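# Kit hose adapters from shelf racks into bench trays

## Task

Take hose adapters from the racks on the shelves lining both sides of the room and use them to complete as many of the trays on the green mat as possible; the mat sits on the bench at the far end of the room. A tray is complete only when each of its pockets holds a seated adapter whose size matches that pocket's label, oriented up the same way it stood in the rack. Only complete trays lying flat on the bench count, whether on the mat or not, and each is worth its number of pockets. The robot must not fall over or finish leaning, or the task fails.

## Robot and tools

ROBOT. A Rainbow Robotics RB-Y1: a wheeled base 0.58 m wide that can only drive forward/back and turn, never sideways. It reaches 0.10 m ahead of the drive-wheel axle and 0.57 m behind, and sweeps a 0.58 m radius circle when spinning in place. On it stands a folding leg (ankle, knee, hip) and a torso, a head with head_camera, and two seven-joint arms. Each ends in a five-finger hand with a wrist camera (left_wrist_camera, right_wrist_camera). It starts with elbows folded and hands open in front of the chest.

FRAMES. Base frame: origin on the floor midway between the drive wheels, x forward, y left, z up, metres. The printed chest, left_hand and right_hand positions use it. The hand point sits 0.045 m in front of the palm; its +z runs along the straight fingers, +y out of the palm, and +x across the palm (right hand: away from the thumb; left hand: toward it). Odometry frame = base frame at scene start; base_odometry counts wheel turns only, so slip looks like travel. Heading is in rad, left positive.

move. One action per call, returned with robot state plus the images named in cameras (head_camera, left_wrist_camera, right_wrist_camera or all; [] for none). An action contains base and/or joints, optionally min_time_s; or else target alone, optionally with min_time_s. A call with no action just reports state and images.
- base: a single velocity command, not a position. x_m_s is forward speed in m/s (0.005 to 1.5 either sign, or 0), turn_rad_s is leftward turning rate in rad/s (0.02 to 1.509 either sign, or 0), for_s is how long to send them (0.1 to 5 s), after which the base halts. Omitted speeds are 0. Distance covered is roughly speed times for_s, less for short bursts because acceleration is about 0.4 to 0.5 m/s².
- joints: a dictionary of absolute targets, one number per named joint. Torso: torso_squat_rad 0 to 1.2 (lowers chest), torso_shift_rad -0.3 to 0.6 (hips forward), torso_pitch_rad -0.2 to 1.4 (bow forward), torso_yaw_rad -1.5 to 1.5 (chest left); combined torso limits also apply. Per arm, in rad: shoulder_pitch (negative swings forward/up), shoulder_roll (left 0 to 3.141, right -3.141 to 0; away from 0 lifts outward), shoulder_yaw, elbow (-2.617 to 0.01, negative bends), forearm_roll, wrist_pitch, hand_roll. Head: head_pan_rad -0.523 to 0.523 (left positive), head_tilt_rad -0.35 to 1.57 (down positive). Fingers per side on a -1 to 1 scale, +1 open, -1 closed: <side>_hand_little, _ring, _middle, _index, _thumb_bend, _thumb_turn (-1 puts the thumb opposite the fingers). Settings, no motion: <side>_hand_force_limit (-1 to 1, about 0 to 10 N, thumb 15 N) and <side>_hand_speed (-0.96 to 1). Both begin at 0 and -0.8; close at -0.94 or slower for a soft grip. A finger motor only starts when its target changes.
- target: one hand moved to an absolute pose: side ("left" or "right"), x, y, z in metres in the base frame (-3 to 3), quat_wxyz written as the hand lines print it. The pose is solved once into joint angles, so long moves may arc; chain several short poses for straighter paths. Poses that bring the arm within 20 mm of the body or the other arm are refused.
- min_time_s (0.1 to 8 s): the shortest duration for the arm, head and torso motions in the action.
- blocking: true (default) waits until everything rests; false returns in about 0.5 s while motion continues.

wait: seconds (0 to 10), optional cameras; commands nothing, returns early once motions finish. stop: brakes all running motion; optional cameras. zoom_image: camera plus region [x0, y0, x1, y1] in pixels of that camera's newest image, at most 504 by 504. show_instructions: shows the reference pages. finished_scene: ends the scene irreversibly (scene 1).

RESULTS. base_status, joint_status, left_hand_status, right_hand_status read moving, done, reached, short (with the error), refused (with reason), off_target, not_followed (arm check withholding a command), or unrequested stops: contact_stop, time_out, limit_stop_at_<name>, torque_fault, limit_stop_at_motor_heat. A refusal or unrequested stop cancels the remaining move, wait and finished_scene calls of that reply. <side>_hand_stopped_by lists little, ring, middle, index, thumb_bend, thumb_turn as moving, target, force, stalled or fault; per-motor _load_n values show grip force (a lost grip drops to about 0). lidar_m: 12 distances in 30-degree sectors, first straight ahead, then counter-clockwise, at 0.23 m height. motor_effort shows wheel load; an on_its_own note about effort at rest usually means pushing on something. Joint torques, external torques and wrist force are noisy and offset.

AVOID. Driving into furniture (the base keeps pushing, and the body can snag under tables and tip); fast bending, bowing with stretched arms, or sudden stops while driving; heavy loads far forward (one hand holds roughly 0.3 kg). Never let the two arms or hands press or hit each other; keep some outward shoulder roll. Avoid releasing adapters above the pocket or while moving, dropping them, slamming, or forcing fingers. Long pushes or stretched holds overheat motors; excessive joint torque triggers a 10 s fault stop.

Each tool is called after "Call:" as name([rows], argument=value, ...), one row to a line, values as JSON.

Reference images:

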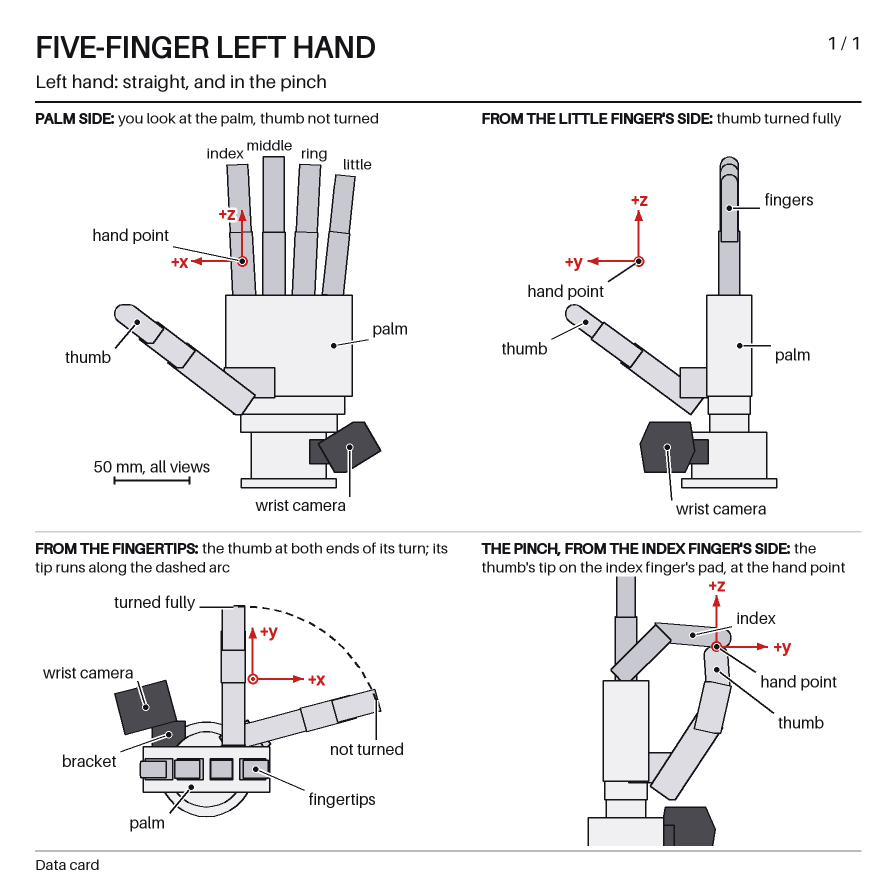

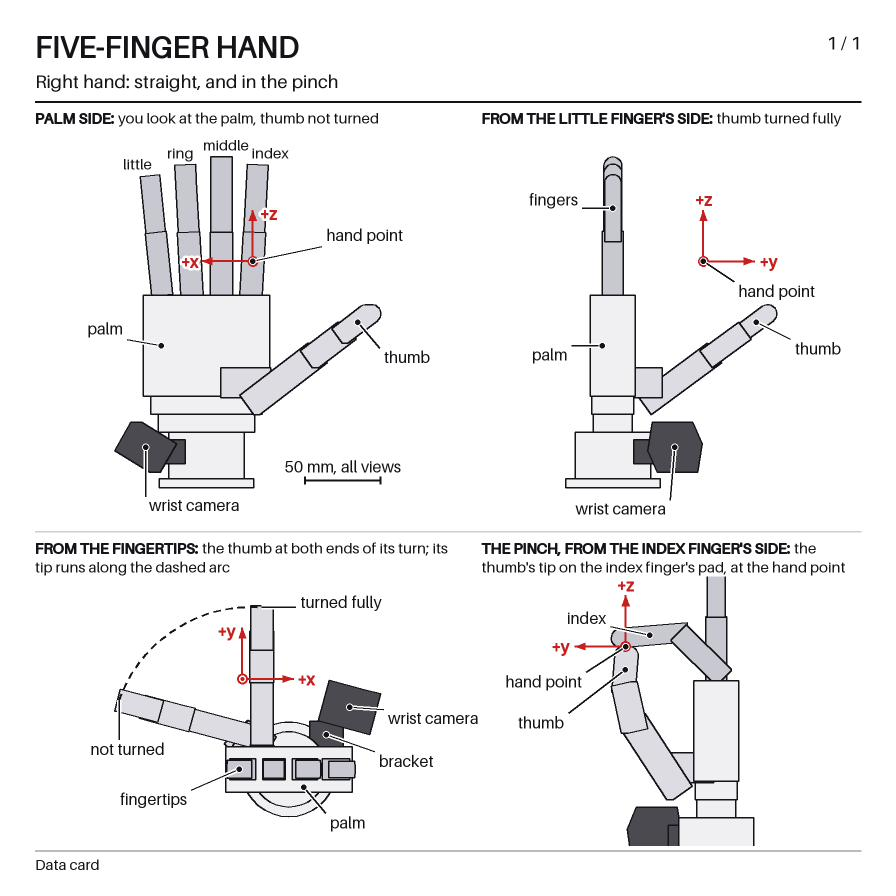

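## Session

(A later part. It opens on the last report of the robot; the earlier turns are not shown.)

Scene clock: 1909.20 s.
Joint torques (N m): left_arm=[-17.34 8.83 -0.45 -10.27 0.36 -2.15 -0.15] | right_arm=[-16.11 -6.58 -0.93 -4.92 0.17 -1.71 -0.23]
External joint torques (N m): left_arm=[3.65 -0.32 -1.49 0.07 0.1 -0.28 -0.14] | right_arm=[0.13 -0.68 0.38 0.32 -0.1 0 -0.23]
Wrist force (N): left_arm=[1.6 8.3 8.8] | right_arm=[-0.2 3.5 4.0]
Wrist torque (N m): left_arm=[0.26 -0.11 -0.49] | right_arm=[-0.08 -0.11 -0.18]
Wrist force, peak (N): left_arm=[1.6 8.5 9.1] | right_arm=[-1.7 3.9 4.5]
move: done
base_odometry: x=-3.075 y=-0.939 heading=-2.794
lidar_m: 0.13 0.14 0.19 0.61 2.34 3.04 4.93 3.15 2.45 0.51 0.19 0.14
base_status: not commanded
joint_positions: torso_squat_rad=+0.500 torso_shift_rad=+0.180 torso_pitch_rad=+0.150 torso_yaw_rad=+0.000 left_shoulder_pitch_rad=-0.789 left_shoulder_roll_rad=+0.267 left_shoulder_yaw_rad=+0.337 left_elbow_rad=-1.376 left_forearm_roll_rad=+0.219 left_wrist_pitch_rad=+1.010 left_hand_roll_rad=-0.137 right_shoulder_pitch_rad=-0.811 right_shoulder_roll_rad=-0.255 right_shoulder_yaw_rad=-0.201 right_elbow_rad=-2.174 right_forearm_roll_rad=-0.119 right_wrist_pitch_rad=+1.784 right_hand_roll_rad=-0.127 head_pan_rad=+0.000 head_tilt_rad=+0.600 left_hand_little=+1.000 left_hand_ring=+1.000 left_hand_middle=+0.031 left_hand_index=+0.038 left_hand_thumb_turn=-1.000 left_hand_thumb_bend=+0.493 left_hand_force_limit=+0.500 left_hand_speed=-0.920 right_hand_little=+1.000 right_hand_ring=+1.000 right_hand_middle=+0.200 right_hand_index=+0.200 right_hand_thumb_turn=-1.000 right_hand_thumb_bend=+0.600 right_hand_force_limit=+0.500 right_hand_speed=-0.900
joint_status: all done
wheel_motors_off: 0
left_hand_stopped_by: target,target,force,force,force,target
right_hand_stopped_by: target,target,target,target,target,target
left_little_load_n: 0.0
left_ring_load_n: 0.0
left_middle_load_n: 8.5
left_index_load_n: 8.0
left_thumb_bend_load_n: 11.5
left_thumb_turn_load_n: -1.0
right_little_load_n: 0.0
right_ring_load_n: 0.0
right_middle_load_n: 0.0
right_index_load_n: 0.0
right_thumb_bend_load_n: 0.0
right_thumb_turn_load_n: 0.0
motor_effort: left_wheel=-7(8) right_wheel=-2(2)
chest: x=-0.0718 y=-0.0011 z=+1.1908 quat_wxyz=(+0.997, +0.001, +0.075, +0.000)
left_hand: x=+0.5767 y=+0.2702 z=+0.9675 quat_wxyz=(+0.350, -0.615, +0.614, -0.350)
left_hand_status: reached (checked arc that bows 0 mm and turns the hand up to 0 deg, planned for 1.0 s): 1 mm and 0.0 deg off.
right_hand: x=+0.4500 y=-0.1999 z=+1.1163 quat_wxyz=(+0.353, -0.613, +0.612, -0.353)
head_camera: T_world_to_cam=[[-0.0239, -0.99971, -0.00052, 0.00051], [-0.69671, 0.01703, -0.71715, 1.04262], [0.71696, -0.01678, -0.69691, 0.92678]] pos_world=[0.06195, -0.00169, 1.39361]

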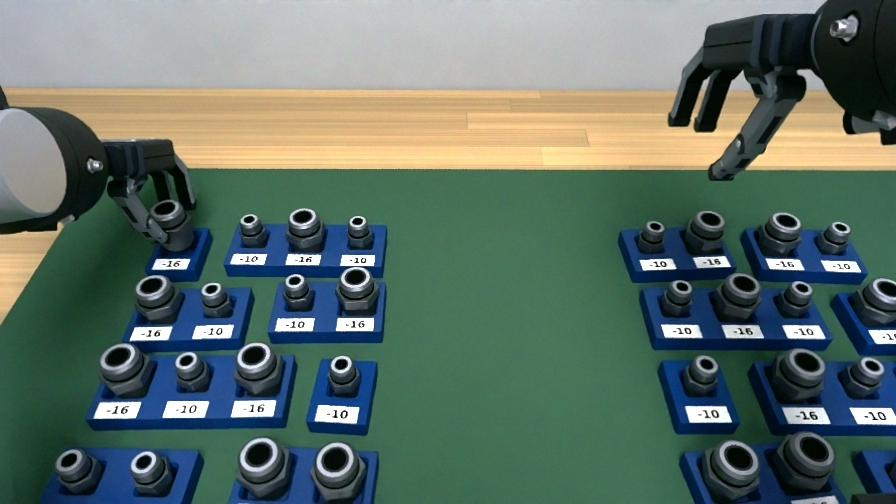

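Call:
move(target={"side": "left", "x": 0.5775, "y": 0.2695, "z": 0.961, "quat_wxyz": [0.35, -0.6145, 0.6145, -0.35]}, min_time_s=1, cameras=[])

Call:
move(target={"side": "left", "x": 0.5775, "y": 0.2695, "z": 0.957, "quat_wxyz": [0.35, -0.6145, 0.6145, -0.35]}, min_time_s=1, cameras=["head_camera"])

Call:
zoom_image(camera="head_camera", region=[130, 190, 210, 270])

Scene clock: 1910.87 s.
Joint torques (N m): left_arm=[-17.21 8.43 -0.39 -10.19 0.37 -2.23 -0.3] | right_arm=[-16.02 -6.91 -0.82 -5.07 0.25 -1.64 -0.25]
External joint torques (N m): left_arm=[3.76 -0.66 -1.41 0.2 0.1 -0.37 -0.29] | right_arm=[0.23 -1.02 0.48 0.17 -0.03 0.07 -0.26]
Wrist force (N): left_arm=[1.7 8.5 8.7] | right_arm=[-0.7 3.8 3.4]
Wrist torque (N m): left_arm=[0.29 -0.12 -0.49] | right_arm=[-0.04 0.04 -0.19]
Wrist force, peak (N): left_arm=[1.4 8.5 9.0] | right_arm=[-1.1 3.6 4.6]
move: done
base_odometry: x=-3.075 y=-0.939 heading=-2.794
lidar_m: 0.12 0.14 0.21 0.62 2.34 3.05 4.92 3.12 2.47 0.50 0.19 0.14
base_status: not commanded
joint_positions: torso_squat_rad=+0.500 torso_shift_rad=+0.180 torso_pitch_rad=+0.150 torso_yaw_rad=+0.000 left_shoulder_pitch_rad=-0.784 left_shoulder_roll_rad=+0.263 left_shoulder_yaw_rad=+0.335 left_elbow_rad=-1.362 left_forearm_roll_rad=+0.219 left_wrist_pitch_rad=+0.990 left_hand_roll_rad=-0.140 right_shoulder_pitch_rad=-0.811 right_shoulder_roll_rad=-0.255 right_shoulder_yaw_rad=-0.201 right_elbow_rad=-2.174 right_forearm_roll_rad=-0.119 right_wrist_pitch_rad=+1.784 right_hand_roll_rad=-0.127 head_pan_rad=+0.000 head_tilt_rad=+0.600 left_hand_little=+1.000 left_hand_ring=+1.000 left_hand_middle=+0.031 left_hand_index=+0.038 left_hand_thumb_turn=-1.000 left_hand_thumb_bend=+0.493 left_hand_force_limit=+0.500 left_hand_speed=-0.920 right_hand_little=+1.000 right_hand_ring=+1.000 right_hand_middle=+0.200 right_hand_index=+0.200 right_hand_thumb_turn=-1.000 right_hand_thumb_bend=+0.600 right_hand_force_limit=+0.500 right_hand_speed=-0.900
joint_status: all done
wheel_motors_off: 0
left_hand_stopped_by: target,target,force,force,force,target
right_hand_stopped_by: target,target,target,target,target,target
left_little_load_n: 0.0
left_ring_load_n: 0.0
left_middle_load_n: 8.0
left_index_load_n: 8.0
left_thumb_bend_load_n: 11.0
left_thumb_turn_load_n: -1.0
right_little_load_n: 0.0
right_ring_load_n: 0.0
right_middle_load_n: 0.0
right_index_load_n: 0.0
right_thumb_bend_load_n: 0.0
right_thumb_turn_load_n: 0.0
motor_effort: left_wheel=-6(8) right_wheel=-1(2)
chest: x=-0.0718 y=-0.0011 z=+1.1908 quat_wxyz=(+0.997, +0.001, +0.075, +0.000)
left_hand: x=+0.5774 y=+0.2697 z=+0.9615 quat_wxyz=(+0.350, -0.614, +0.614, -0.350)
left_hand_status: reached (checked arc that bows 0 mm and turns the hand up to 0 deg, planned for 1.0 s): 1 mm and 0.0 deg off.
right_hand: x=+0.4500 y=-0.1999 z=+1.1163 quat_wxyz=(+0.353, -0.613, +0.612, -0.353)

Scene clock: 1912.20 s.
Joint torques (N m): left_arm=[-17 8.19 -0.41 -10.21 0.47 -2.05 -0.28] | right_arm=[-16.62 -6.43 -0.79 -4.91 0.29 -1.69 -0.25]
External joint torques (N m): left_arm=[3.95 -0.88 -1.41 0.22 0.2 -0.18 -0.27] | right_arm=[-0.38 -0.53 0.52 0.33 0.02 0.02 -0.25]
Wrist force (N): left_arm=[1.4 8.1 8.5] | right_arm=[-0.9 3.3 3.4]
Wrist torque (N m): left_arm=[0.29 -0.10 -0.50] | right_arm=[-0.10 0.05 -0.21]
Wrist force, peak (N): left_arm=[1.8 8.7 9.6] | right_arm=[-1.7 4.2 3.9]
move: done
base_odometry: x=-3.075 y=-0.939 heading=-2.794
lidar_m: 0.13 0.13 0.19 0.62 2.35 3.06 4.93 3.13 2.46 0.50 0.18 0.13
base_status: not commanded
joint_positions: torso_squat_rad=+0.500 torso_shift_rad=+0.180 torso_pitch_rad=+0.150 torso_yaw_rad=+0.000 left_shoulder_pitch_rad=-0.780 left_shoulder_roll_rad=+0.261 left_shoulder_yaw_rad=+0.335 left_elbow_rad=-1.353 left_forearm_roll_rad=+0.220 left_wrist_pitch_rad=+0.977 left_hand_roll_rad=-0.144 right_shoulder_pitch_rad=-0.811 right_shoulder_roll_rad=-0.255 right_shoulder_yaw_rad=-0.201 right_elbow_rad=-2.174 right_forearm_roll_rad=-0.119 right_wrist_pitch_rad=+1.784 right_hand_roll_rad=-0.127 head_pan_rad=+0.000 head_tilt_rad=+0.600 left_hand_little=+1.000 left_hand_ring=+1.000 left_hand_middle=+0.031 left_hand_index=+0.038 left_hand_thumb_turn=-1.000 left_hand_thumb_bend=+0.493 left_hand_force_limit=+0.500 left_hand_speed=-0.920 right_hand_little=+1.000 right_hand_ring=+1.000 right_hand_middle=+0.200 right_hand_index=+0.200 right_hand_thumb_turn=-1.000 right_hand_thumb_bend=+0.600 right_hand_force_limit=+0.500 right_hand_speed=-0.900
joint_status: all done
wheel_motors_off: 0
left_hand_stopped_by: target,target,force,force,force,target
right_hand_stopped_by: target,target,target,target,target,target
left_little_load_n: 0.0
left_ring_load_n: 0.0
left_middle_load_n: 8.0
left_index_load_n: 8.0
left_thumb_bend_load_n: 11.0
left_thumb_turn_load_n: -1.0
right_little_load_n: -0.5
right_ring_load_n: 0.0
right_middle_load_n: 0.5
right_index_load_n: 0.0
right_thumb_bend_load_n: 0.0
right_thumb_turn_load_n: 0.0
motor_effort: left_wheel=-5(10) right_wheel=-1(2)
chest: x=-0.0718 y=-0.0011 z=+1.1908 quat_wxyz=(+0.997, +0.001, +0.075, +0.000)
left_hand: x=+0.5775 y=+0.2698 z=+0.9575 quat_wxyz=(+0.350, -0.614, +0.614, -0.350)
left_hand_status: reached (checked arc that bows 0 mm and turns the hand up to 0 deg, planned for 1.0 s): 1 mm and 0.0 deg off.
right_hand: x=+0.4500 y=-0.1999 z=+1.1163 quat_wxyz=(+0.353, -0.613, +0.612, -0.353)
head_camera: T_world_to_cam=[[-0.0239, -0.99971, -0.00052, 0.00051], [-0.69671, 0.01703, -0.71715, 1.04262], [0.71696, -0.01678, -0.69691, 0.92678]] pos_world=[0.06195, -0.00169, 1.39361]

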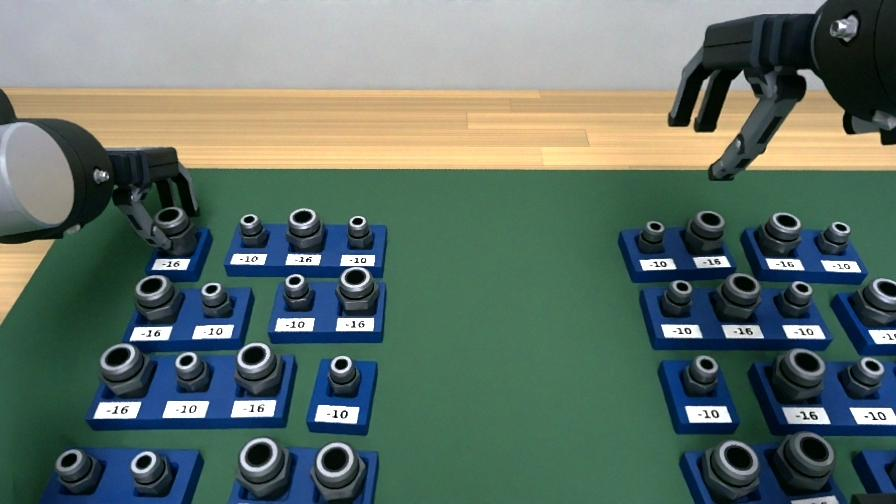

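Scaled by 6.300 from the camera's image (finer frame: 1280x720).

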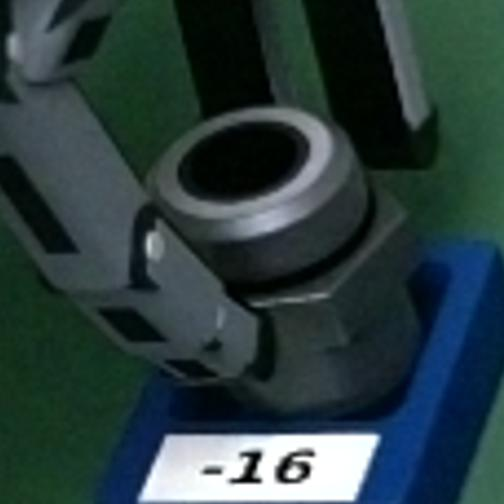

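Call:
move(target={"side": "left", "x": 0.578, "y": 0.2695, "z": 0.953, "quat_wxyz": [0.35, -0.6145, 0.6145, -0.35]}, min_time_s=1, cameras=["head_camera"])

Call:
zoom_image(camera="head_camera", region=[130, 190, 210, 270])

Scene clock: 1914.63 s.
Joint torques (N m): left_arm=[-17.24 8.45 -0.95 -10.32 0.64 -2.14 -0.25] | right_arm=[-16.49 -6.58 -0.78 -5.05 0.3 -1.69 -0.2]
External joint torques (N m): left_arm=[3.7 -0.59 -1.95 0.14 0.37 -0.27 -0.24] | right_arm=[-0.24 -0.68 0.52 0.19 0.03 0.02 -0.21]
Wrist force (N): left_arm=[1.5 8.8 9.3] | right_arm=[-1.1 3.6 3.4]
Wrist torque (N m): left_arm=[0.27 -0.10 -0.49] | right_arm=[-0.07 0.12 -0.17]
Wrist force, peak (N): left_arm=[1.6 8.9 9.5] | right_arm=[-1.4 4.1 4.0]
move: done
base_odometry: x=-3.075 y=-0.939 heading=-2.794
lidar_m: 0.13 0.14 0.21 0.62 2.35 3.04 4.92 3.15 2.46 0.50 0.19 0.14
base_status: not commanded
joint_positions: torso_squat_rad=+0.500 torso_shift_rad=+0.180 torso_pitch_rad=+0.150 torso_yaw_rad=+0.000 left_shoulder_pitch_rad=-0.778 left_shoulder_roll_rad=+0.259 left_shoulder_yaw_rad=+0.335 left_elbow_rad=-1.343 left_forearm_roll_rad=+0.221 left_wrist_pitch_rad=+0.963 left_hand_roll_rad=-0.147 right_shoulder_pitch_rad=-0.811 right_shoulder_roll_rad=-0.255 right_shoulder_yaw_rad=-0.201 right_elbow_rad=-2.174 right_forearm_roll_rad=-0.119 right_wrist_pitch_rad=+1.784 right_hand_roll_rad=-0.127 head_pan_rad=+0.000 head_tilt_rad=+0.600 left_hand_little=+1.000 left_hand_ring=+1.000 left_hand_middle=+0.031 left_hand_index=+0.038 left_hand_thumb_turn=-1.000 left_hand_thumb_bend=+0.493 left_hand_force_limit=+0.500 left_hand_speed=-0.920 right_hand_little=+1.000 right_hand_ring=+1.000 right_hand_middle=+0.200 right_hand_index=+0.200 right_hand_thumb_turn=-1.000 right_hand_thumb_bend=+0.600 right_hand_force_limit=+0.500 right_hand_speed=-0.900
joint_status: all done
wheel_motors_off: 0
left_hand_stopped_by: target,target,force,force,force,target
right_hand_stopped_by: target,target,target,target,target,target
left_little_load_n: 0.0
left_ring_load_n: 0.0
left_middle_load_n: 8.0
left_index_load_n: 8.0
left_thumb_bend_load_n: 11.5
left_thumb_turn_load_n: -1.0
right_little_load_n: 0.0
right_ring_load_n: 0.0
right_middle_load_n: 0.0
right_index_load_n: 0.0
right_thumb_bend_load_n: 0.0
right_thumb_turn_load_n: 0.0
motor_effort: left_wheel=-5(9) right_wheel=+0(2)
chest: x=-0.0718 y=-0.0011 z=+1.1908 quat_wxyz=(+0.997, +0.001, +0.075, +0.000)
left_hand: x=+0.5780 y=+0.2698 z=+0.9534 quat_wxyz=(+0.350, -0.614, +0.614, -0.350)
left_hand_status: reached (checked arc that bows 0 mm and turns the hand up to 0 deg, planned for 1.0 s): 1 mm and 0.0 deg off.
right_hand: x=+0.4500 y=-0.1999 z=+1.1163 quat_wxyz=(+0.353, -0.613, +0.612, -0.353)
head_camera: T_world_to_cam=[[-0.0239, -0.99971, -0.00052, 0.00051], [-0.69671, 0.01703, -0.71715, 1.04262], [0.71696, -0.01678, -0.69691, 0.92678]] pos_world=[0.06195, -0.00169, 1.39361]

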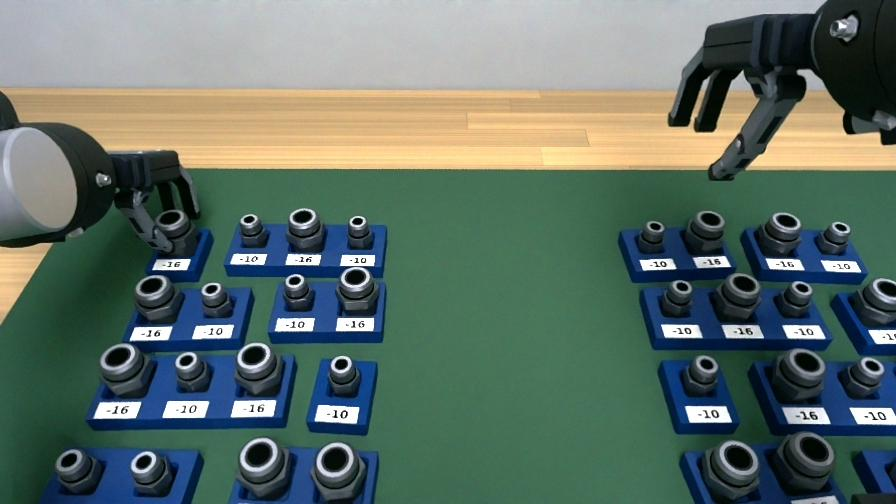

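Scaled by 6.300 from the camera's image (finer frame: 1280x720).

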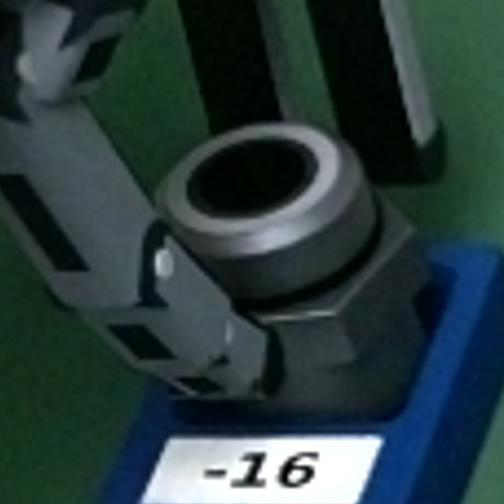

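Call:
move(target={"side": "left", "x": 0.578, "y": 0.2703, "z": 0.949, "quat_wxyz": [0.35, -0.6145, 0.6145, -0.35]}, min_time_s=1, cameras=["head_camera"])

Call:
zoom_image(camera="head_camera", region=[130, 190, 210, 270])

Scene clock: 1916.20 s.
Joint torques (N m): left_arm=[-17.54 8.12 0.78 -10.27 0.51 -2.11 -0.17] | right_arm=[-16.09 -6.48 -0.97 -5 0.23 -1.66 -0.31]
External joint torques (N m): left_arm=[3.37 -0.93 -0.21 0.22 0.23 -0.25 -0.16] | right_arm=[0.16 -0.58 0.34 0.24 -0.05 0.05 -0.32]
Wrist force (N): left_arm=[1.6 8.3 8.9] | right_arm=[-1.3 3.8 3.9]
Wrist torque (N m): left_arm=[0.25 -0.09 -0.50] | right_arm=[-0.08 0.11 -0.21]
Wrist force, peak (N): left_arm=[1.3 8.9 9.3] | right_arm=[-1.2 4.1 4.2]
move: done
base_odometry: x=-3.075 y=-0.939 heading=-2.794
lidar_m: 0.12 0.14 0.20 0.61 2.35 3.05 4.92 3.14 2.45 0.50 0.19 0.14
base_status: not commanded
joint_positions: torso_squat_rad=+0.500 torso_shift_rad=+0.180 torso_pitch_rad=+0.150 torso_yaw_rad=+0.000 left_shoulder_pitch_rad=-0.774 left_shoulder_roll_rad=+0.258 left_shoulder_yaw_rad=+0.335 left_elbow_rad=-1.334 left_forearm_roll_rad=+0.224 left_wrist_pitch_rad=+0.951 left_hand_roll_rad=-0.151 right_shoulder_pitch_rad=-0.811 right_shoulder_roll_rad=-0.255 right_shoulder_yaw_rad=-0.201 right_elbow_rad=-2.174 right_forearm_roll_rad=-0.119 right_wrist_pitch_rad=+1.784 right_hand_roll_rad=-0.127 head_pan_rad=+0.000 head_tilt_rad=+0.600 left_hand_little=+1.000 left_hand_ring=+1.000 left_hand_middle=+0.031 left_hand_index=+0.038 left_hand_thumb_turn=-1.000 left_hand_thumb_bend=+0.493 left_hand_force_limit=+0.500 left_hand_speed=-0.920 right_hand_little=+1.000 right_hand_ring=+1.000 right_hand_middle=+0.200 right_hand_index=+0.200 right_hand_thumb_turn=-1.000 right_hand_thumb_bend=+0.600 right_hand_force_limit=+0.500 right_hand_speed=-0.900
joint_status: all done
wheel_motors_off: 0
left_hand_stopped_by: target,target,force,force,force,target
right_hand_stopped_by: target,target,target,target,target,target
left_little_load_n: 0.0
left_ring_load_n: 0.0
left_middle_load_n: 8.0
left_index_load_n: 8.0
left_thumb_bend_load_n: 11.5
left_thumb_turn_load_n: -1.0
right_little_load_n: 0.0
right_ring_load_n: 0.0
right_middle_load_n: 0.0
right_index_load_n: 0.0
right_thumb_bend_load_n: 0.0
right_thumb_turn_load_n: 0.0
motor_effort: left_wheel=-6(8) right_wheel=-1(2)
chest: x=-0.0718 y=-0.0011 z=+1.1908 quat_wxyz=(+0.997, +0.001, +0.075, +0.000)
left_hand: x=+0.5780 y=+0.2704 z=+0.9494 quat_wxyz=(+0.350, -0.614, +0.614, -0.350)
left_hand_status: reached (checked arc that bows 0 mm and turns the hand up to 0 deg, planned for 1.0 s): 0 mm and 0.0 deg off.
right_hand: x=+0.4500 y=-0.1999 z=+1.1163 quat_wxyz=(+0.353, -0.613, +0.612, -0.353)
head_camera: T_world_to_cam=[[-0.0239, -0.99971, -0.00052, 0.00051], [-0.69671, 0.01703, -0.71715, 1.04262], [0.71696, -0.01678, -0.69691, 0.92678]] pos_world=[0.06195, -0.00169, 1.39361]

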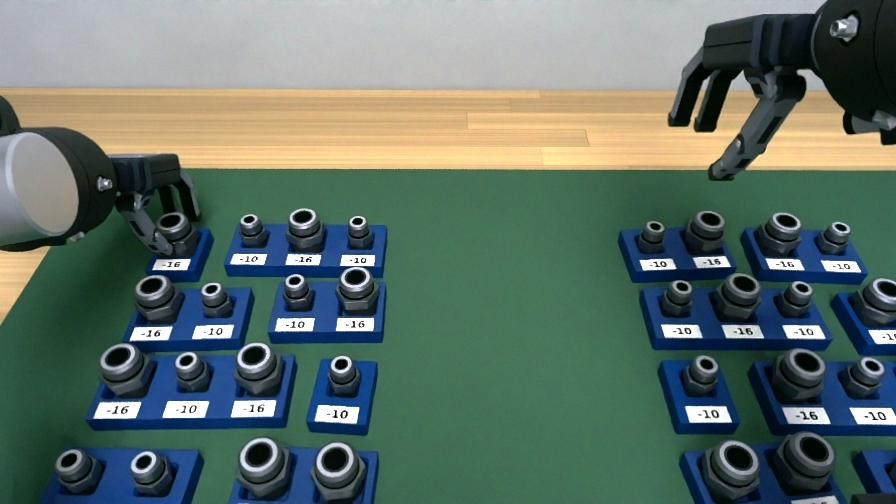

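Scaled by 6.300 from the camera's image (finer frame: 1280x720).

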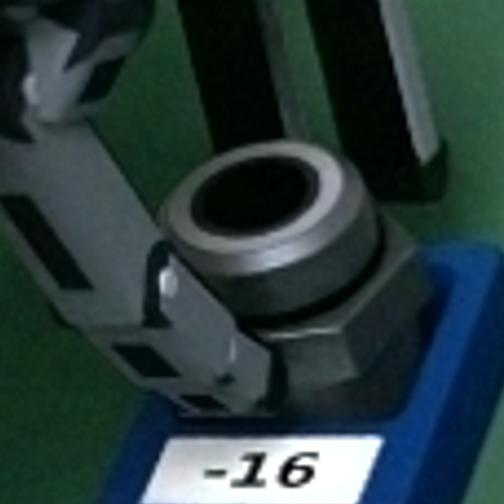

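Call:
move(target={"side": "left", "x": 0.578, "y": 0.2705, "z": 0.9455, "quat_wxyz": [0.35, -0.6145, 0.6145, -0.35]}, min_time_s=1, cameras=["head_camera"])

Call:
zoom_image(camera="head_camera", region=[130, 190, 210, 270])

Scene clock: 1917.73 s.
Joint torques (N m): left_arm=[-16.3 7.77 -0.82 -9.42 0.44 -1.84 -0.27] | right_arm=[-16.21 -6.52 -0.9 -4.95 0.15 -1.64 -0.2]
External joint torques (N m): left_arm=[4.59 -1.27 -1.81 1.1 0.16 0.03 -0.26] | right_arm=[0.04 -0.63 0.4 0.29 -0.12 0.07 -0.21]
Wrist force (N): left_arm=[1.7 6.5 6.6] | right_arm=[-0.8 3.8 3.5]
Wrist torque (N m): left_arm=[0.28 -0.17 -0.47] | right_arm=[-0.01 0.03 -0.17]
Wrist force, peak (N): left_arm=[1.5 8.6 9.4] | right_arm=[-0.9 3.5 4.6]
move: done
base_odometry: x=-3.075 y=-0.939 heading=-2.794
lidar_m: 0.12 0.14 0.19 0.62 2.36 3.05 4.93 3.13 2.46 0.49 0.19 0.13
base_status: not commanded
joint_positions: torso_squat_rad=+0.500 torso_shift_rad=+0.180 torso_pitch_rad=+0.150 torso_yaw_rad=+0.000 left_shoulder_pitch_rad=-0.770 left_shoulder_roll_rad=+0.257 left_shoulder_yaw_rad=+0.335 left_elbow_rad=-1.326 left_forearm_roll_rad=+0.226 left_wrist_pitch_rad=+0.940 left_hand_roll_rad=-0.154 right_shoulder_pitch_rad=-0.811 right_shoulder_roll_rad=-0.255 right_shoulder_yaw_rad=-0.201 right_elbow_rad=-2.174 right_forearm_roll_rad=-0.119 right_wrist_pitch_rad=+1.784 right_hand_roll_rad=-0.127 head_pan_rad=+0.000 head_tilt_rad=+0.600 left_hand_little=+1.000 left_hand_ring=+1.000 left_hand_middle=+0.031 left_hand_index=+0.038 left_hand_thumb_turn=-1.000 left_hand_thumb_bend=+0.493 left_hand_force_limit=+0.500 left_hand_speed=-0.920 right_hand_little=+1.000 right_hand_ring=+1.000 right_hand_middle=+0.200 right_hand_index=+0.200 right_hand_thumb_turn=-1.000 right_hand_thumb_bend=+0.600 right_hand_force_limit=+0.500 right_hand_speed=-0.900
joint_status: all done
wheel_motors_off: 0
left_hand_stopped_by: target,target,force,force,force,target
right_hand_stopped_by: target,target,target,target,target,target
left_little_load_n: 0.0
left_ring_load_n: 0.0
left_middle_load_n: 8.0
left_index_load_n: 8.0
left_thumb_bend_load_n: 11.0
left_thumb_turn_load_n: -1.0
right_little_load_n: 0.0
right_ring_load_n: 0.0
right_middle_load_n: 0.0
right_index_load_n: 0.0
right_thumb_bend_load_n: 0.0
right_thumb_turn_load_n: 0.0
motor_effort: left_wheel=-4(9) right_wheel=-1(2)
chest: x=-0.0718 y=-0.0011 z=+1.1908 quat_wxyz=(+0.997, +0.001, +0.075, +0.000)
left_hand: x=+0.5782 y=+0.2707 z=+0.9463 quat_wxyz=(+0.350, -0.614, +0.614, -0.350)
left_hand_status: reached (checked arc that bows 0 mm and turns the hand up to 0 deg, planned for 1.0 s): 1 mm and 0.1 deg off.
right_hand: x=+0.4500 y=-0.1999 z=+1.1163 quat_wxyz=(+0.353, -0.613, +0.612, -0.353)
head_camera: T_world_to_cam=[[-0.0239, -0.99971, -0.00052, 0.00051], [-0.69671, 0.01703, -0.71715, 1.04262], [0.71696, -0.01678, -0.69691, 0.92678]] pos_world=[0.06195, -0.00169, 1.39361]

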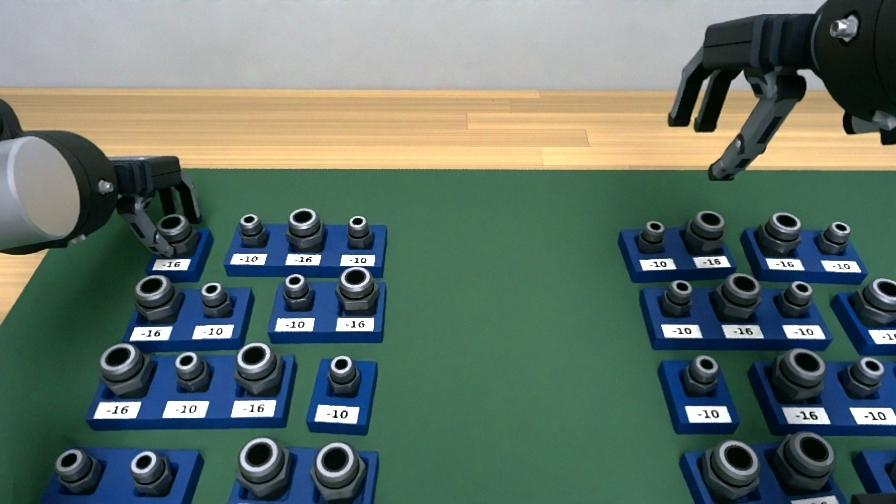

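Scaled by 6.300 from the camera's image (finer frame: 1280x720).

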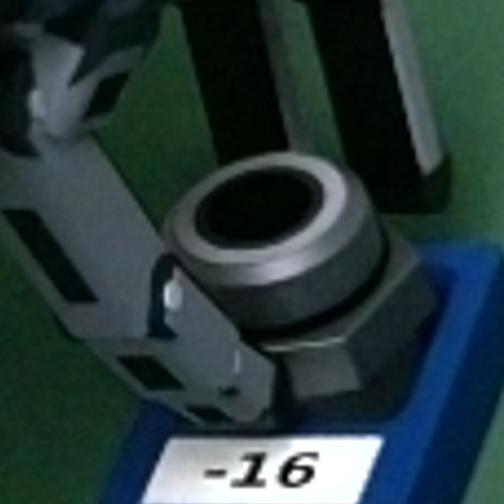

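Call:
move(target={"side": "left", "x": 0.578, "y": 0.2705, "z": 0.944, "quat_wxyz": [0.35, -0.6145, 0.6145, -0.35]}, min_time_s=0.8, cameras=[])

Scene clock: 1919.07 s.
Joint torques (N m): left_arm=[-13.49 6.87 -0.89 -6.97 0.33 -0.99 -0.28] | right_arm=[-16.36 -6.48 -0.71 -5.12 0.23 -1.67 -0.17]
External joint torques (N m): left_arm=[7.4 -2.17 -1.88 3.56 0.04 0.87 -0.27] | right_arm=[-0.12 -0.59 0.6 0.12 -0.04 0.04 -0.17]
Wrist force (N): left_arm=[1.7 2.6 2.5] | right_arm=[-1.5 3.4 3.6]
Wrist torque (N m): left_arm=[0.20 -0.21 -0.42] | right_arm=[-0.08 0.13 -0.25]
Wrist force, peak (N): left_arm=[1.5 6.5 6.9] | right_arm=[-0.8 3.9 4.0]
move: done
base_odometry: x=-3.075 y=-0.939 heading=-2.794
lidar_m: 0.13 0.14 0.19 0.61 2.35 3.04 4.93 3.13 2.46 0.50 0.19 0.14
base_status: not commanded
joint_positions: torso_squat_rad=+0.500 torso_shift_rad=+0.180 torso_pitch_rad=+0.150 torso_yaw_rad=+0.000 left_shoulder_pitch_rad=-0.770 left_shoulder_roll_rad=+0.256 left_shoulder_yaw_rad=+0.335 left_elbow_rad=-1.323 left_forearm_roll_rad=+0.227 left_wrist_pitch_rad=+0.934 left_hand_roll_rad=-0.156 right_shoulder_pitch_rad=-0.811 right_shoulder_roll_rad=-0.255 right_shoulder_yaw_rad=-0.201 right_elbow_rad=-2.174 right_forearm_roll_rad=-0.119 right_wrist_pitch_rad=+1.784 right_hand_roll_rad=-0.127 head_pan_rad=+0.000 head_tilt_rad=+0.600 left_hand_little=+1.000 left_hand_ring=+1.000 left_hand_middle=+0.031 left_hand_index=+0.038 left_hand_thumb_turn=-1.000 left_hand_thumb_bend=+0.493 left_hand_force_limit=+0.500 left_hand_speed=-0.920 right_hand_little=+1.000 right_hand_ring=+1.000 right_hand_middle=+0.200 right_hand_index=+0.200 right_hand_thumb_turn=-1.000 right_hand_thumb_bend=+0.600 right_hand_force_limit=+0.500 right_hand_speed=-0.900
joint_status: all done
wheel_motors_off: 0
left_hand_stopped_by: target,target,force,force,force,target
right_hand_stopped_by: target,target,target,target,target,target
left_little_load_n: 0.0
left_ring_load_n: 0.0
left_middle_load_n: 7.5
left_index_load_n: 7.5
left_thumb_bend_load_n: 11.5
left_thumb_turn_load_n: -1.5
right_little_load_n: 0.0
right_ring_load_n: 0.0
right_middle_load_n: 0.0
right_index_load_n: 0.0
right_thumb_bend_load_n: 0.0
right_thumb_turn_load_n: 0.0
motor_effort: left_wheel=-5(8) right_wheel=-1(2)
chest: x=-0.0718 y=-0.0011 z=+1.1908 quat_wxyz=(+0.997, +0.001, +0.075, +0.000)
left_hand: x=+0.5786 y=+0.2708 z=+0.9455 quat_wxyz=(+0.351, -0.614, +0.614, -0.351)
left_hand_status: reached (checked arc that bows 0 mm and turns the hand up to 0 deg, planned for 0.8 s): 2 mm and 0.2 deg off.
right_hand: x=+0.4499 y=-0.1999 z=+1.1164 quat_wxyz=(+0.353, -0.613, +0.612, -0.353)

Call:
move(joints={"left_hand_speed": -0.9, "left_hand_index": 0.2, "left_hand_middle": 0.2, "left_hand_thumb_bend": 0.62}, cameras=["head_camera", "left_wrist_camera"])

Call:
zoom_image(camera="head_camera", region=[130, 190, 210, 270])

Scene clock: 1920.60 s.
Joint torques (N m): left_arm=[-16.59 7.56 -0.77 -9.56 0.38 -1.35 -0.32] | right_arm=[-15.98 -6.45 -0.58 -5.03 0.32 -1.64 -0.24]
External joint torques (N m): left_arm=[4.3 -1.47 -1.76 0.97 0.1 0.52 -0.31] | right_arm=[0.27 -0.55 0.72 0.21 0.05 0.08 -0.25]
Wrist force (N): left_arm=[1.5 6.7 7.5] | right_arm=[-1.3 3.4 3.7]
Wrist torque (N m): left_arm=[0.28 -0.12 -0.49] | right_arm=[-0.09 0.13 -0.18]
Wrist force, peak (N): left_arm=[1.6 6.8 8.1] | right_arm=[-2.1 4.1 3.7]
move: done
base_odometry: x=-3.075 y=-0.939 heading=-2.794
lidar_m: 0.13 0.13 0.20 0.62 2.34 3.05 4.92 3.14 2.45 0.50 0.19 0.13
base_status: not commanded
joint_positions: torso_squat_rad=+0.500 torso_shift_rad=+0.180 torso_pitch_rad=+0.150 torso_yaw_rad=+0.000 left_shoulder_pitch_rad=-0.769 left_shoulder_roll_rad=+0.256 left_shoulder_yaw_rad=+0.334 left_elbow_rad=-1.323 left_forearm_roll_rad=+0.227 left_wrist_pitch_rad=+0.934 left_hand_roll_rad=-0.156 right_shoulder_pitch_rad=-0.811 right_shoulder_roll_rad=-0.255 right_shoulder_yaw_rad=-0.201 right_elbow_rad=-2.174 right_forearm_roll_rad=-0.119 right_wrist_pitch_rad=+1.784 right_hand_roll_rad=-0.127 head_pan_rad=+0.000 head_tilt_rad=+0.600 left_hand_little=+1.000 left_hand_ring=+1.000 left_hand_middle=+0.200 left_hand_index=+0.200 left_hand_thumb_turn=-1.000 left_hand_thumb_bend=+0.620 left_hand_force_limit=+0.500 left_hand_speed=-0.900 right_hand_little=+1.000 right_hand_ring=+1.000 right_hand_middle=+0.200 right_hand_index=+0.200 right_hand_thumb_turn=-1.000 right_hand_thumb_bend=+0.600 right_hand_force_limit=+0.500 right_hand_speed=-0.900
joint_status: all done
wheel_motors_off: 0
left_hand_stopped_by: target,target,target,target,target,target
right_hand_stopped_by: target,target,target,target,target,target
left_little_load_n: 0.0
left_ring_load_n: 0.0
left_middle_load_n: 0.0
left_index_load_n: 0.5
left_thumb_bend_load_n: 0.0
left_thumb_turn_load_n: 0.0
right_little_load_n: 0.0
right_ring_load_n: 0.0
right_middle_load_n: 0.0
right_index_load_n: 0.0
right_thumb_bend_load_n: 0.0
right_thumb_turn_load_n: 0.0
motor_effort: left_wheel=-6(9) right_wheel=-1(2)
chest: x=-0.0718 y=-0.0011 z=+1.1908 quat_wxyz=(+0.997, +0.001, +0.075, +0.000)
left_hand: x=+0.5783 y=+0.2707 z=+0.9448 quat_wxyz=(+0.350, -0.614, +0.614, -0.350)
right_hand: x=+0.4499 y=-0.1999 z=+1.1164 quat_wxyz=(+0.353, -0.613, +0.612, -0.353)
head_camera: T_world_to_cam=[[-0.02391, -0.99971, -0.00052, 0.00052], [-0.69671, 0.01703, -0.71715, 1.04262], [0.71696, -0.01678, -0.69691, 0.92678]] pos_world=[0.06195, -0.00169, 1.39361]
left_wrist_camera: T_world_to_cam=[[0.49982, -0.22072, 0.83753, -1.0176], [-0.53185, -0.84142, 0.09565, 0.44478], [0.6836, -0.49325, -0.53795, 0.35633]] pos_world=[0.5016, 0.3254, 1.00141]

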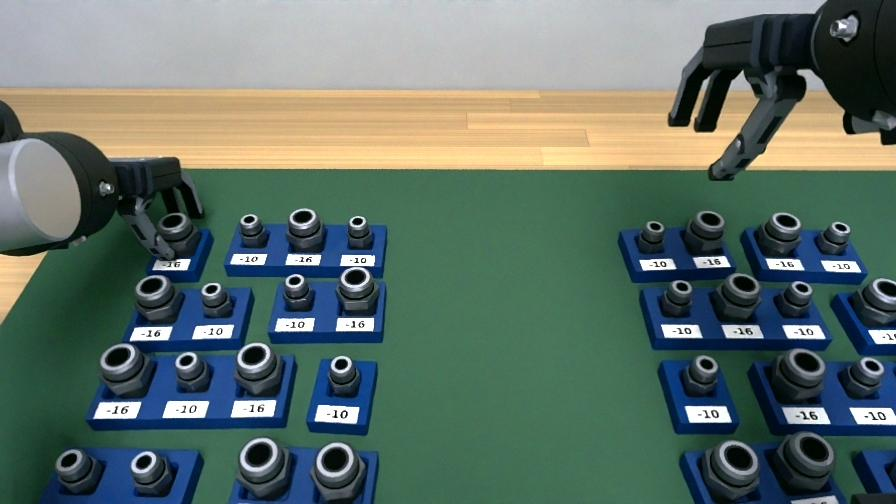

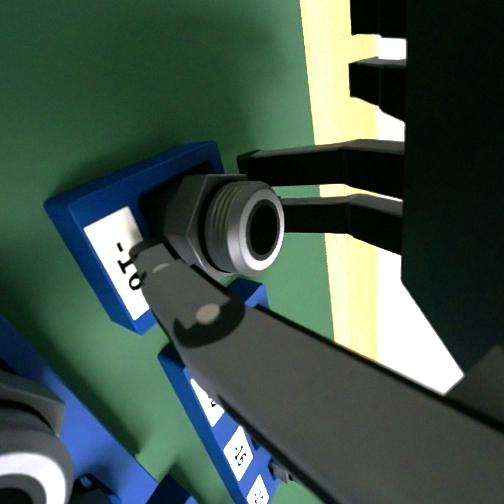

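Scaled by 6.300 from the camera's image (finer frame: 1280x720).

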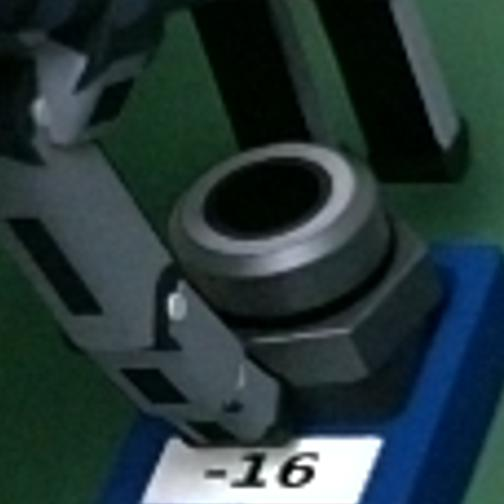

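Call:
move(joints={"left_hand_index": 0.4, "left_hand_middle": 0.4}, cameras=[])

Call:
move(target={"side": "left", "x": 0.578, "y": 0.2705, "z": 0.968, "quat_wxyz": [0.35, -0.6145, 0.6145, -0.35]}, min_time_s=1.2, cameras=["left_wrist_camera"])

Call:
move(target={"side": "left", "x": 0.578, "y": 0.2705, "z": 1.04, "quat_wxyz": [0.35, -0.6145, 0.6145, -0.35]}, min_time_s=1, cameras=[])

Call:
move(joints={"left_shoulder_pitch_rad": -0.807, "left_shoulder_roll_rad": 0.25, "left_shoulder_yaw_rad": 0.212, "left_elbow_rad": -2.176, "left_forearm_roll_rad": 0.12, "left_wrist_pitch_rad": 1.781, "left_hand_roll_rad": 0.118, "torso_shift_rad": 0.0}, min_time_s=1.7, cameras=["head_camera"])

Call:
zoom_image(camera="head_camera", region=[100, 110, 400, 370])

Call:
zoom_image(camera="head_camera", region=[580, 120, 896, 370])

Scene clock: 1922.37 s.
Joint torques (N m): left_arm=[-15.88 8.2 -0.59 -9.39 0.14 -1.22 -0.34] | right_arm=[-16.23 -6.65 -0.82 -5.07 0.3 -1.58 -0.24]
External joint torques (N m): left_arm=[5.01 -0.83 -1.58 1.15 -0.14 0.65 -0.33] | right_arm=[0.02 -0.76 0.48 0.18 0.03 0.13 -0.24]
Wrist force (N): left_arm=[1.5 6.7 7.5] | right_arm=[-1.2 3.9 3.6]
Wrist torque (N m): left_arm=[0.27 -0.12 -0.48] | right_arm=[0.01 0.09 -0.16]
Wrist force, peak (N): left_arm=[1.6 6.9 7.9] | right_arm=[-1.6 4.1 3.8]
move: done
base_odometry: x=-3.075 y=-0.939 heading=-2.794
lidar_m: 0.13 0.14 0.20 0.61 2.34 3.05 4.93 3.14 2.47 0.50 0.19 0.13
base_status: not commanded
joint_positions: torso_squat_rad=+0.500 torso_shift_rad=+0.180 torso_pitch_rad=+0.150 torso_yaw_rad=+0.000 left_shoulder_pitch_rad=-0.769 left_shoulder_roll_rad=+0.256 left_shoulder_yaw_rad=+0.334 left_elbow_rad=-1.323 left_forearm_roll_rad=+0.227 left_wrist_pitch_rad=+0.934 left_hand_roll_rad=-0.156 right_shoulder_pitch_rad=-0.811 right_shoulder_roll_rad=-0.255 right_shoulder_yaw_rad=-0.201 right_elbow_rad=-2.174 right_forearm_roll_rad=-0.119 right_wrist_pitch_rad=+1.784 right_hand_roll_rad=-0.127 head_pan_rad=+0.000 head_tilt_rad=+0.600 left_hand_little=+1.000 left_hand_ring=+1.000 left_hand_middle=+0.400 left_hand_index=+0.400 left_hand_thumb_turn=-1.000 left_hand_thumb_bend=+0.620 left_hand_force_limit=+0.500 left_hand_speed=-0.900 right_hand_little=+1.000 right_hand_ring=+1.000 right_hand_middle=+0.200 right_hand_index=+0.200 right_hand_thumb_turn=-1.000 right_hand_thumb_bend=+0.600 right_hand_force_limit=+0.500 right_hand_speed=-0.900
joint_status: all done
wheel_motors_off: 0
left_hand_stopped_by: target,target,target,target,target,target
right_hand_stopped_by: target,target,target,target,target,target
left_little_load_n: 0.0
left_ring_load_n: -0.5
left_middle_load_n: 0.0
left_index_load_n: 0.0
left_thumb_bend_load_n: 0.0
left_thumb_turn_load_n: 0.0
right_little_load_n: 0.0
right_ring_load_n: 0.0
right_middle_load_n: 0.0
right_index_load_n: 0.0
right_thumb_bend_load_n: 0.0
right_thumb_turn_load_n: 0.0
motor_effort: left_wheel=-7(8) right_wheel=+0(2)
chest: x=-0.0718 y=-0.0011 z=+1.1908 quat_wxyz=(+0.997, +0.001, +0.075, +0.000)
left_hand: x=+0.5783 y=+0.2707 z=+0.9448 quat_wxyz=(+0.350, -0.614, +0.614, -0.350)
right_hand: x=+0.4499 y=-0.1999 z=+1.1164 quat_wxyz=(+0.353, -0.613, +0.612, -0.353)

Scene clock: 1923.90 s.
Joint torques (N m): left_arm=[-19.09 10.32 2.32 -11.2 -0.1 -1.36 0.35] | right_arm=[-16.16 -6.53 -0.87 -5.11 0.21 -1.61 -0.25]
External joint torques (N m): left_arm=[1.99 1.12 1.26 -0.85 -0.36 0.51 0.36] | right_arm=[0.09 -0.64 0.44 0.13 -0.06 0.1 -0.26]
Wrist force (N): left_arm=[1.7 6.8 7.5] | right_arm=[-1.0 3.5 3.9]
Wrist torque (N m): left_arm=[0.29 -0.15 -0.30] | right_arm=[-0.09 0.04 -0.21]
Wrist force, peak (N): left_arm=[1.6 6.8 7.8] | right_arm=[-1.3 3.9 4.9]
move: done
base_odometry: x=-3.075 y=-0.939 heading=-2.794
lidar_m: 0.13 0.14 0.20 0.61 2.35 3.05 4.92 3.14 2.46 0.50 0.19 0.14
base_status: not commanded
joint_positions: torso_squat_rad=+0.500 torso_shift_rad=+0.180 torso_pitch_rad=+0.150 torso_yaw_rad=+0.000 left_shoulder_pitch_rad=-0.795 left_shoulder_roll_rad=+0.270 left_shoulder_yaw_rad=+0.336 left_elbow_rad=-1.367 left_forearm_roll_rad=+0.221 left_wrist_pitch_rad=+1.007 left_hand_roll_rad=-0.137 right_shoulder_pitch_rad=-0.811 right_shoulder_roll_rad=-0.255 right_shoulder_yaw_rad=-0.201 right_elbow_rad=-2.174 right_forearm_roll_rad=-0.119 right_wrist_pitch_rad=+1.784 right_hand_roll_rad=-0.127 head_pan_rad=+0.000 head_tilt_rad=+0.600 left_hand_little=+1.000 left_hand_ring=+1.000 left_hand_middle=+0.400 left_hand_index=+0.400 left_hand_thumb_turn=-1.000 left_hand_thumb_bend=+0.620 left_hand_force_limit=+0.500 left_hand_speed=-0.900 right_hand_little=+1.000 right_hand_ring=+1.000 right_hand_middle=+0.200 right_hand_index=+0.200 right_hand_thumb_turn=-1.000 right_hand_thumb_bend=+0.600 right_hand_force_limit=+0.500 right_hand_speed=-0.900
joint_status: all done
wheel_motors_off: 0
left_hand_stopped_by: target,target,target,target,target,target
right_hand_stopped_by: target,target,target,target,target,target
left_little_load_n: 0.0
left_ring_load_n: 0.0
left_middle_load_n: 0.0
left_index_load_n: 0.0
left_thumb_bend_load_n: 0.0
left_thumb_turn_load_n: 0.0
right_little_load_n: 0.0
right_ring_load_n: 0.0
right_middle_load_n: 0.0
right_index_load_n: 0.0
right_thumb_bend_load_n: 0.0
right_thumb_turn_load_n: 0.0
motor_effort: left_wheel=-4(8) right_wheel=-1(2)
chest: x=-0.0718 y=-0.0011 z=+1.1908 quat_wxyz=(+0.997, +0.001, +0.075, +0.000)
left_hand: x=+0.5780 y=+0.2703 z=+0.9679 quat_wxyz=(+0.350, -0.614, +0.615, -0.350)
left_hand_status: reached (checked arc that bows 1 mm and turns the hand up to 0 deg, planned for 1.2 s): 0 mm and 0.0 deg off.
right_hand: x=+0.4499 y=-0.1999 z=+1.1164 quat_wxyz=(+0.353, -0.613, +0.612, -0.353)
left_wrist_camera: T_world_to_cam=[[0.50087, -0.22112, 0.8368, -1.03671], [-0.53242, -0.84097, 0.09646, 0.44148], [0.68239, -0.49384, -0.53895, 0.3705]] pos_world=[0.50149, 0.325, 1.02461]

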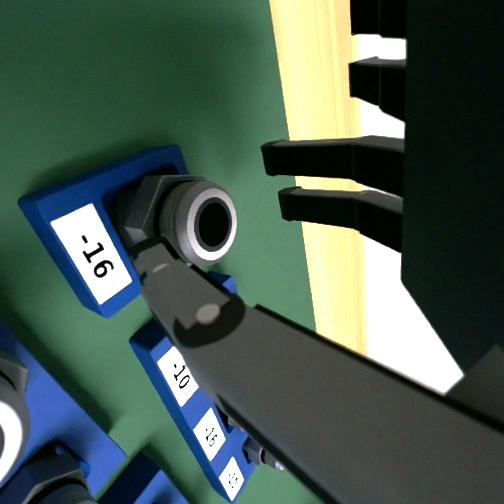

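Scene clock: 1925.23 s.
Joint torques (N m): left_arm=[-19.37 11.2 3.02 -10.22 -0.02 -1.38 0.32] | right_arm=[-16.23 -6.59 -1.01 -5.1 0.28 -1.61 -0.29]
External joint torques (N m): left_arm=[2.45 1.38 1.76 -0.62 -0.22 0.5 0.33] | right_arm=[0.02 -0.7 0.3 0.14 0.01 0.1 -0.3]
Wrist force (N): left_arm=[1.6 7.0 7.5] | right_arm=[-0.8 3.5 3.4]
Wrist torque (N m): left_arm=[0.32 -0.12 -0.30] | right_arm=[-0.05 0.04 -0.17]
Wrist force, peak (N): left_arm=[1.6 7.0 8.0] | right_arm=[-1.3 3.9 4.4]
move: done
base_odometry: x=-3.075 y=-0.939 heading=-2.794
lidar_m: 0.13 0.13 0.20 0.63 2.34 3.05 4.92 3.14 2.46 0.50 0.20 0.13
base_status: not commanded
joint_positions: torso_squat_rad=+0.500 torso_shift_rad=+0.180 torso_pitch_rad=+0.150 torso_yaw_rad=+0.000 left_shoulder_pitch_rad=-0.904 left_shoulder_roll_rad=+0.328 left_shoulder_yaw_rad=+0.341 left_elbow_rad=-1.443 left_forearm_roll_rad=+0.218 left_wrist_pitch_rad=+1.201 left_hand_roll_rad=-0.092 right_shoulder_pitch_rad=-0.811 right_shoulder_roll_rad=-0.255 right_shoulder_yaw_rad=-0.201 right_elbow_rad=-2.174 right_forearm_roll_rad=-0.119 right_wrist_pitch_rad=+1.784 right_hand_roll_rad=-0.127 head_pan_rad=+0.000 head_tilt_rad=+0.600 left_hand_little=+1.000 left_hand_ring=+1.000 left_hand_middle=+0.400 left_hand_index=+0.400 left_hand_thumb_turn=-1.000 left_hand_thumb_bend=+0.620 left_hand_force_limit=+0.500 left_hand_speed=-0.900 right_hand_little=+1.000 right_hand_ring=+1.000 right_hand_middle=+0.200 right_hand_index=+0.200 right_hand_thumb_turn=-1.000 right_hand_thumb_bend=+0.600 right_hand_force_limit=+0.500 right_hand_speed=-0.900
joint_status: all done
wheel_motors_off: 0
left_hand_stopped_by: target,target,target,target,target,target
right_hand_stopped_by: target,target,target,target,target,target
left_little_load_n: 0.0
left_ring_load_n: 0.0
left_middle_load_n: 0.0
left_index_load_n: 0.0
left_thumb_bend_load_n: 0.0
left_thumb_turn_load_n: 0.0
right_little_load_n: -0.5
right_ring_load_n: 0.0
right_middle_load_n: 0.0
right_index_load_n: 0.0
right_thumb_bend_load_n: 0.0
right_thumb_turn_load_n: 0.0
motor_effort: left_wheel=-5(8) right_wheel=-1(2)
chest: x=-0.0718 y=-0.0011 z=+1.1908 quat_wxyz=(+0.997, +0.001, +0.075, +0.000)
left_hand: x=+0.5787 y=+0.2704 z=+1.0396 quat_wxyz=(+0.350, -0.614, +0.615, -0.350)
left_hand_status: reached (checked arc that bows 3 mm and turns the hand up to 1 deg, planned for 1.0 s): 1 mm and 0.0 deg off.
right_hand: x=+0.4499 y=-0.1999 z=+1.1164 quat_wxyz=(+0.353, -0.613, +0.612, -0.353)

Scene clock: 1927.23 s.
Joint torques (N m): left_arm=[-13.48 5.37 0.46 -6.51 -0.41 -1.67 0.42] | right_arm=[-16.49 -6.37 -0.94 -4.88 0.24 -1.46 -0.27]
External joint torques (N m): left_arm=[3.7 -0.63 -1.12 -0.79 -0.22 0.22 0.43] | right_arm=[-0.24 -0.47 0.37 0.36 -0.03 0.25 -0.27]
Wrist force (N): left_arm=[1.8 6.9 7.8] | right_arm=[-1.1 3.2 3.9]
Wrist torque (N m): left_arm=[0.29 -0.16 -0.30] | right_arm=[-0.11 0.10 -0.20]
Wrist force, peak (N): left_arm=[1.6 6.7 8.3] | right_arm=[-1.7 4.2 3.9]
move: done
base_odometry: x=-3.075 y=-0.939 heading=-2.794
lidar_m: 0.12 0.14 0.18 0.60 2.34 3.04 4.92 3.14 2.45 0.50 0.19 0.13
base_status: not commanded
joint_positions: torso_squat_rad=+0.500 torso_shift_rad=+0.000 torso_pitch_rad=+0.150 torso_yaw_rad=+0.000 left_shoulder_pitch_rad=-0.808 left_shoulder_roll_rad=+0.250 left_shoulder_yaw_rad=+0.212 left_elbow_rad=-2.176 left_forearm_roll_rad=+0.120 left_wrist_pitch_rad=+1.781 left_hand_roll_rad=+0.118 right_shoulder_pitch_rad=-0.811 right_shoulder_roll_rad=-0.255 right_shoulder_yaw_rad=-0.201 right_elbow_rad=-2.174 right_forearm_roll_rad=-0.119 right_wrist_pitch_rad=+1.784 right_hand_roll_rad=-0.127 head_pan_rad=+0.000 head_tilt_rad=+0.600 left_hand_little=+1.000 left_hand_ring=+1.000 left_hand_middle=+0.400 left_hand_index=+0.400 left_hand_thumb_turn=-1.000 left_hand_thumb_bend=+0.620 left_hand_force_limit=+0.500 left_hand_speed=-0.900 right_hand_little=+1.000 right_hand_ring=+1.000 right_hand_middle=+0.200 right_hand_index=+0.200 right_hand_thumb_turn=-1.000 right_hand_thumb_bend=+0.600 right_hand_force_limit=+0.500 right_hand_speed=-0.900
joint_status: all done
wheel_motors_off: 0
left_hand_stopped_by: target,target,target,target,target,target
right_hand_stopped_by: target,target,target,target,target,target
left_little_load_n: 0.0
left_ring_load_n: 0.0
left_middle_load_n: 0.0
left_index_load_n: 0.0
left_thumb_bend_load_n: 0.0
left_thumb_turn_load_n: 0.0
right_little_load_n: 0.0
right_ring_load_n: 0.0
right_middle_load_n: 0.0
right_index_load_n: 0.0
right_thumb_bend_load_n: -0.5
right_thumb_turn_load_n: 0.0
motor_effort: left_wheel=-3(8) right_wheel=+1(2)
chest: x=-0.1819 y=-0.0011 z=+1.2008 quat_wxyz=(+0.997, +0.001, +0.075, +0.000)
left_hand: x=+0.3399 y=+0.2000 z=+1.1269 quat_wxyz=(+0.354, -0.612, +0.612, -0.354)
right_hand: x=+0.3399 y=-0.2000 z=+1.1264 quat_wxyz=(+0.353, -0.613, +0.612, -0.353)
head_camera: T_world_to_cam=[[-0.02391, -0.99971, -0.00052, -0.0021], [-0.69655, 0.01703, -0.7173, 0.9733], [0.71711, -0.01678, -0.69676, 1.01248]] pos_world=[-0.04815, -0.00169, 1.40361]

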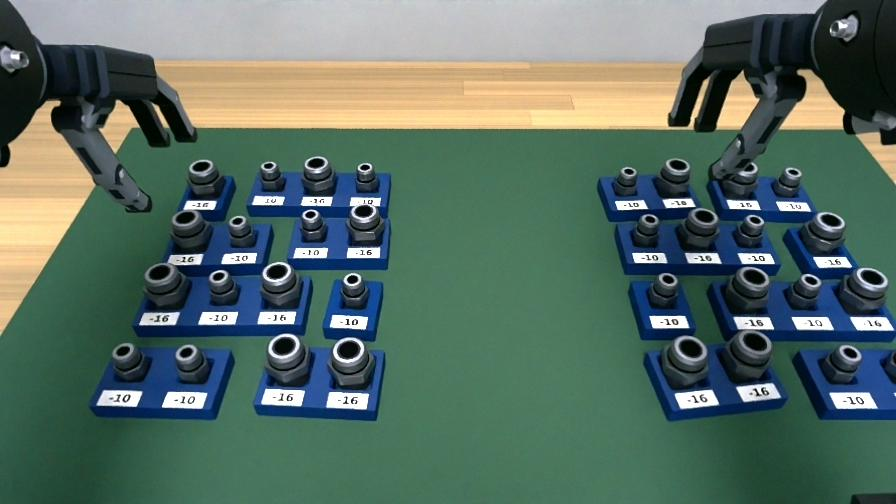

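Scaled by 1.680 from the camera's image (finer frame: 1280x720).

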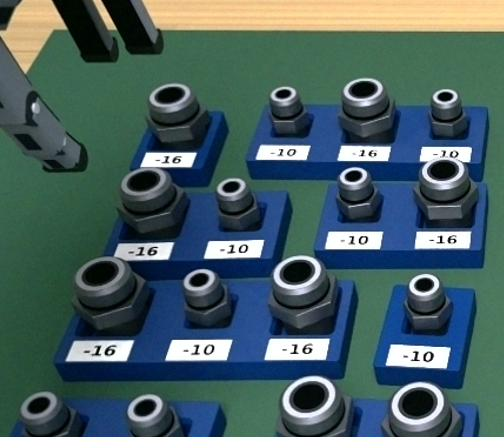

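Scaled by 1.595 from the camera's image (finer frame: 1280x720).

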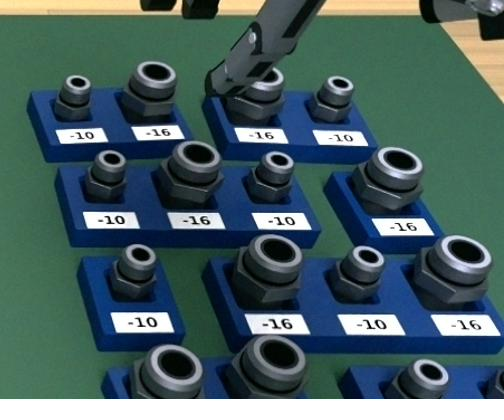

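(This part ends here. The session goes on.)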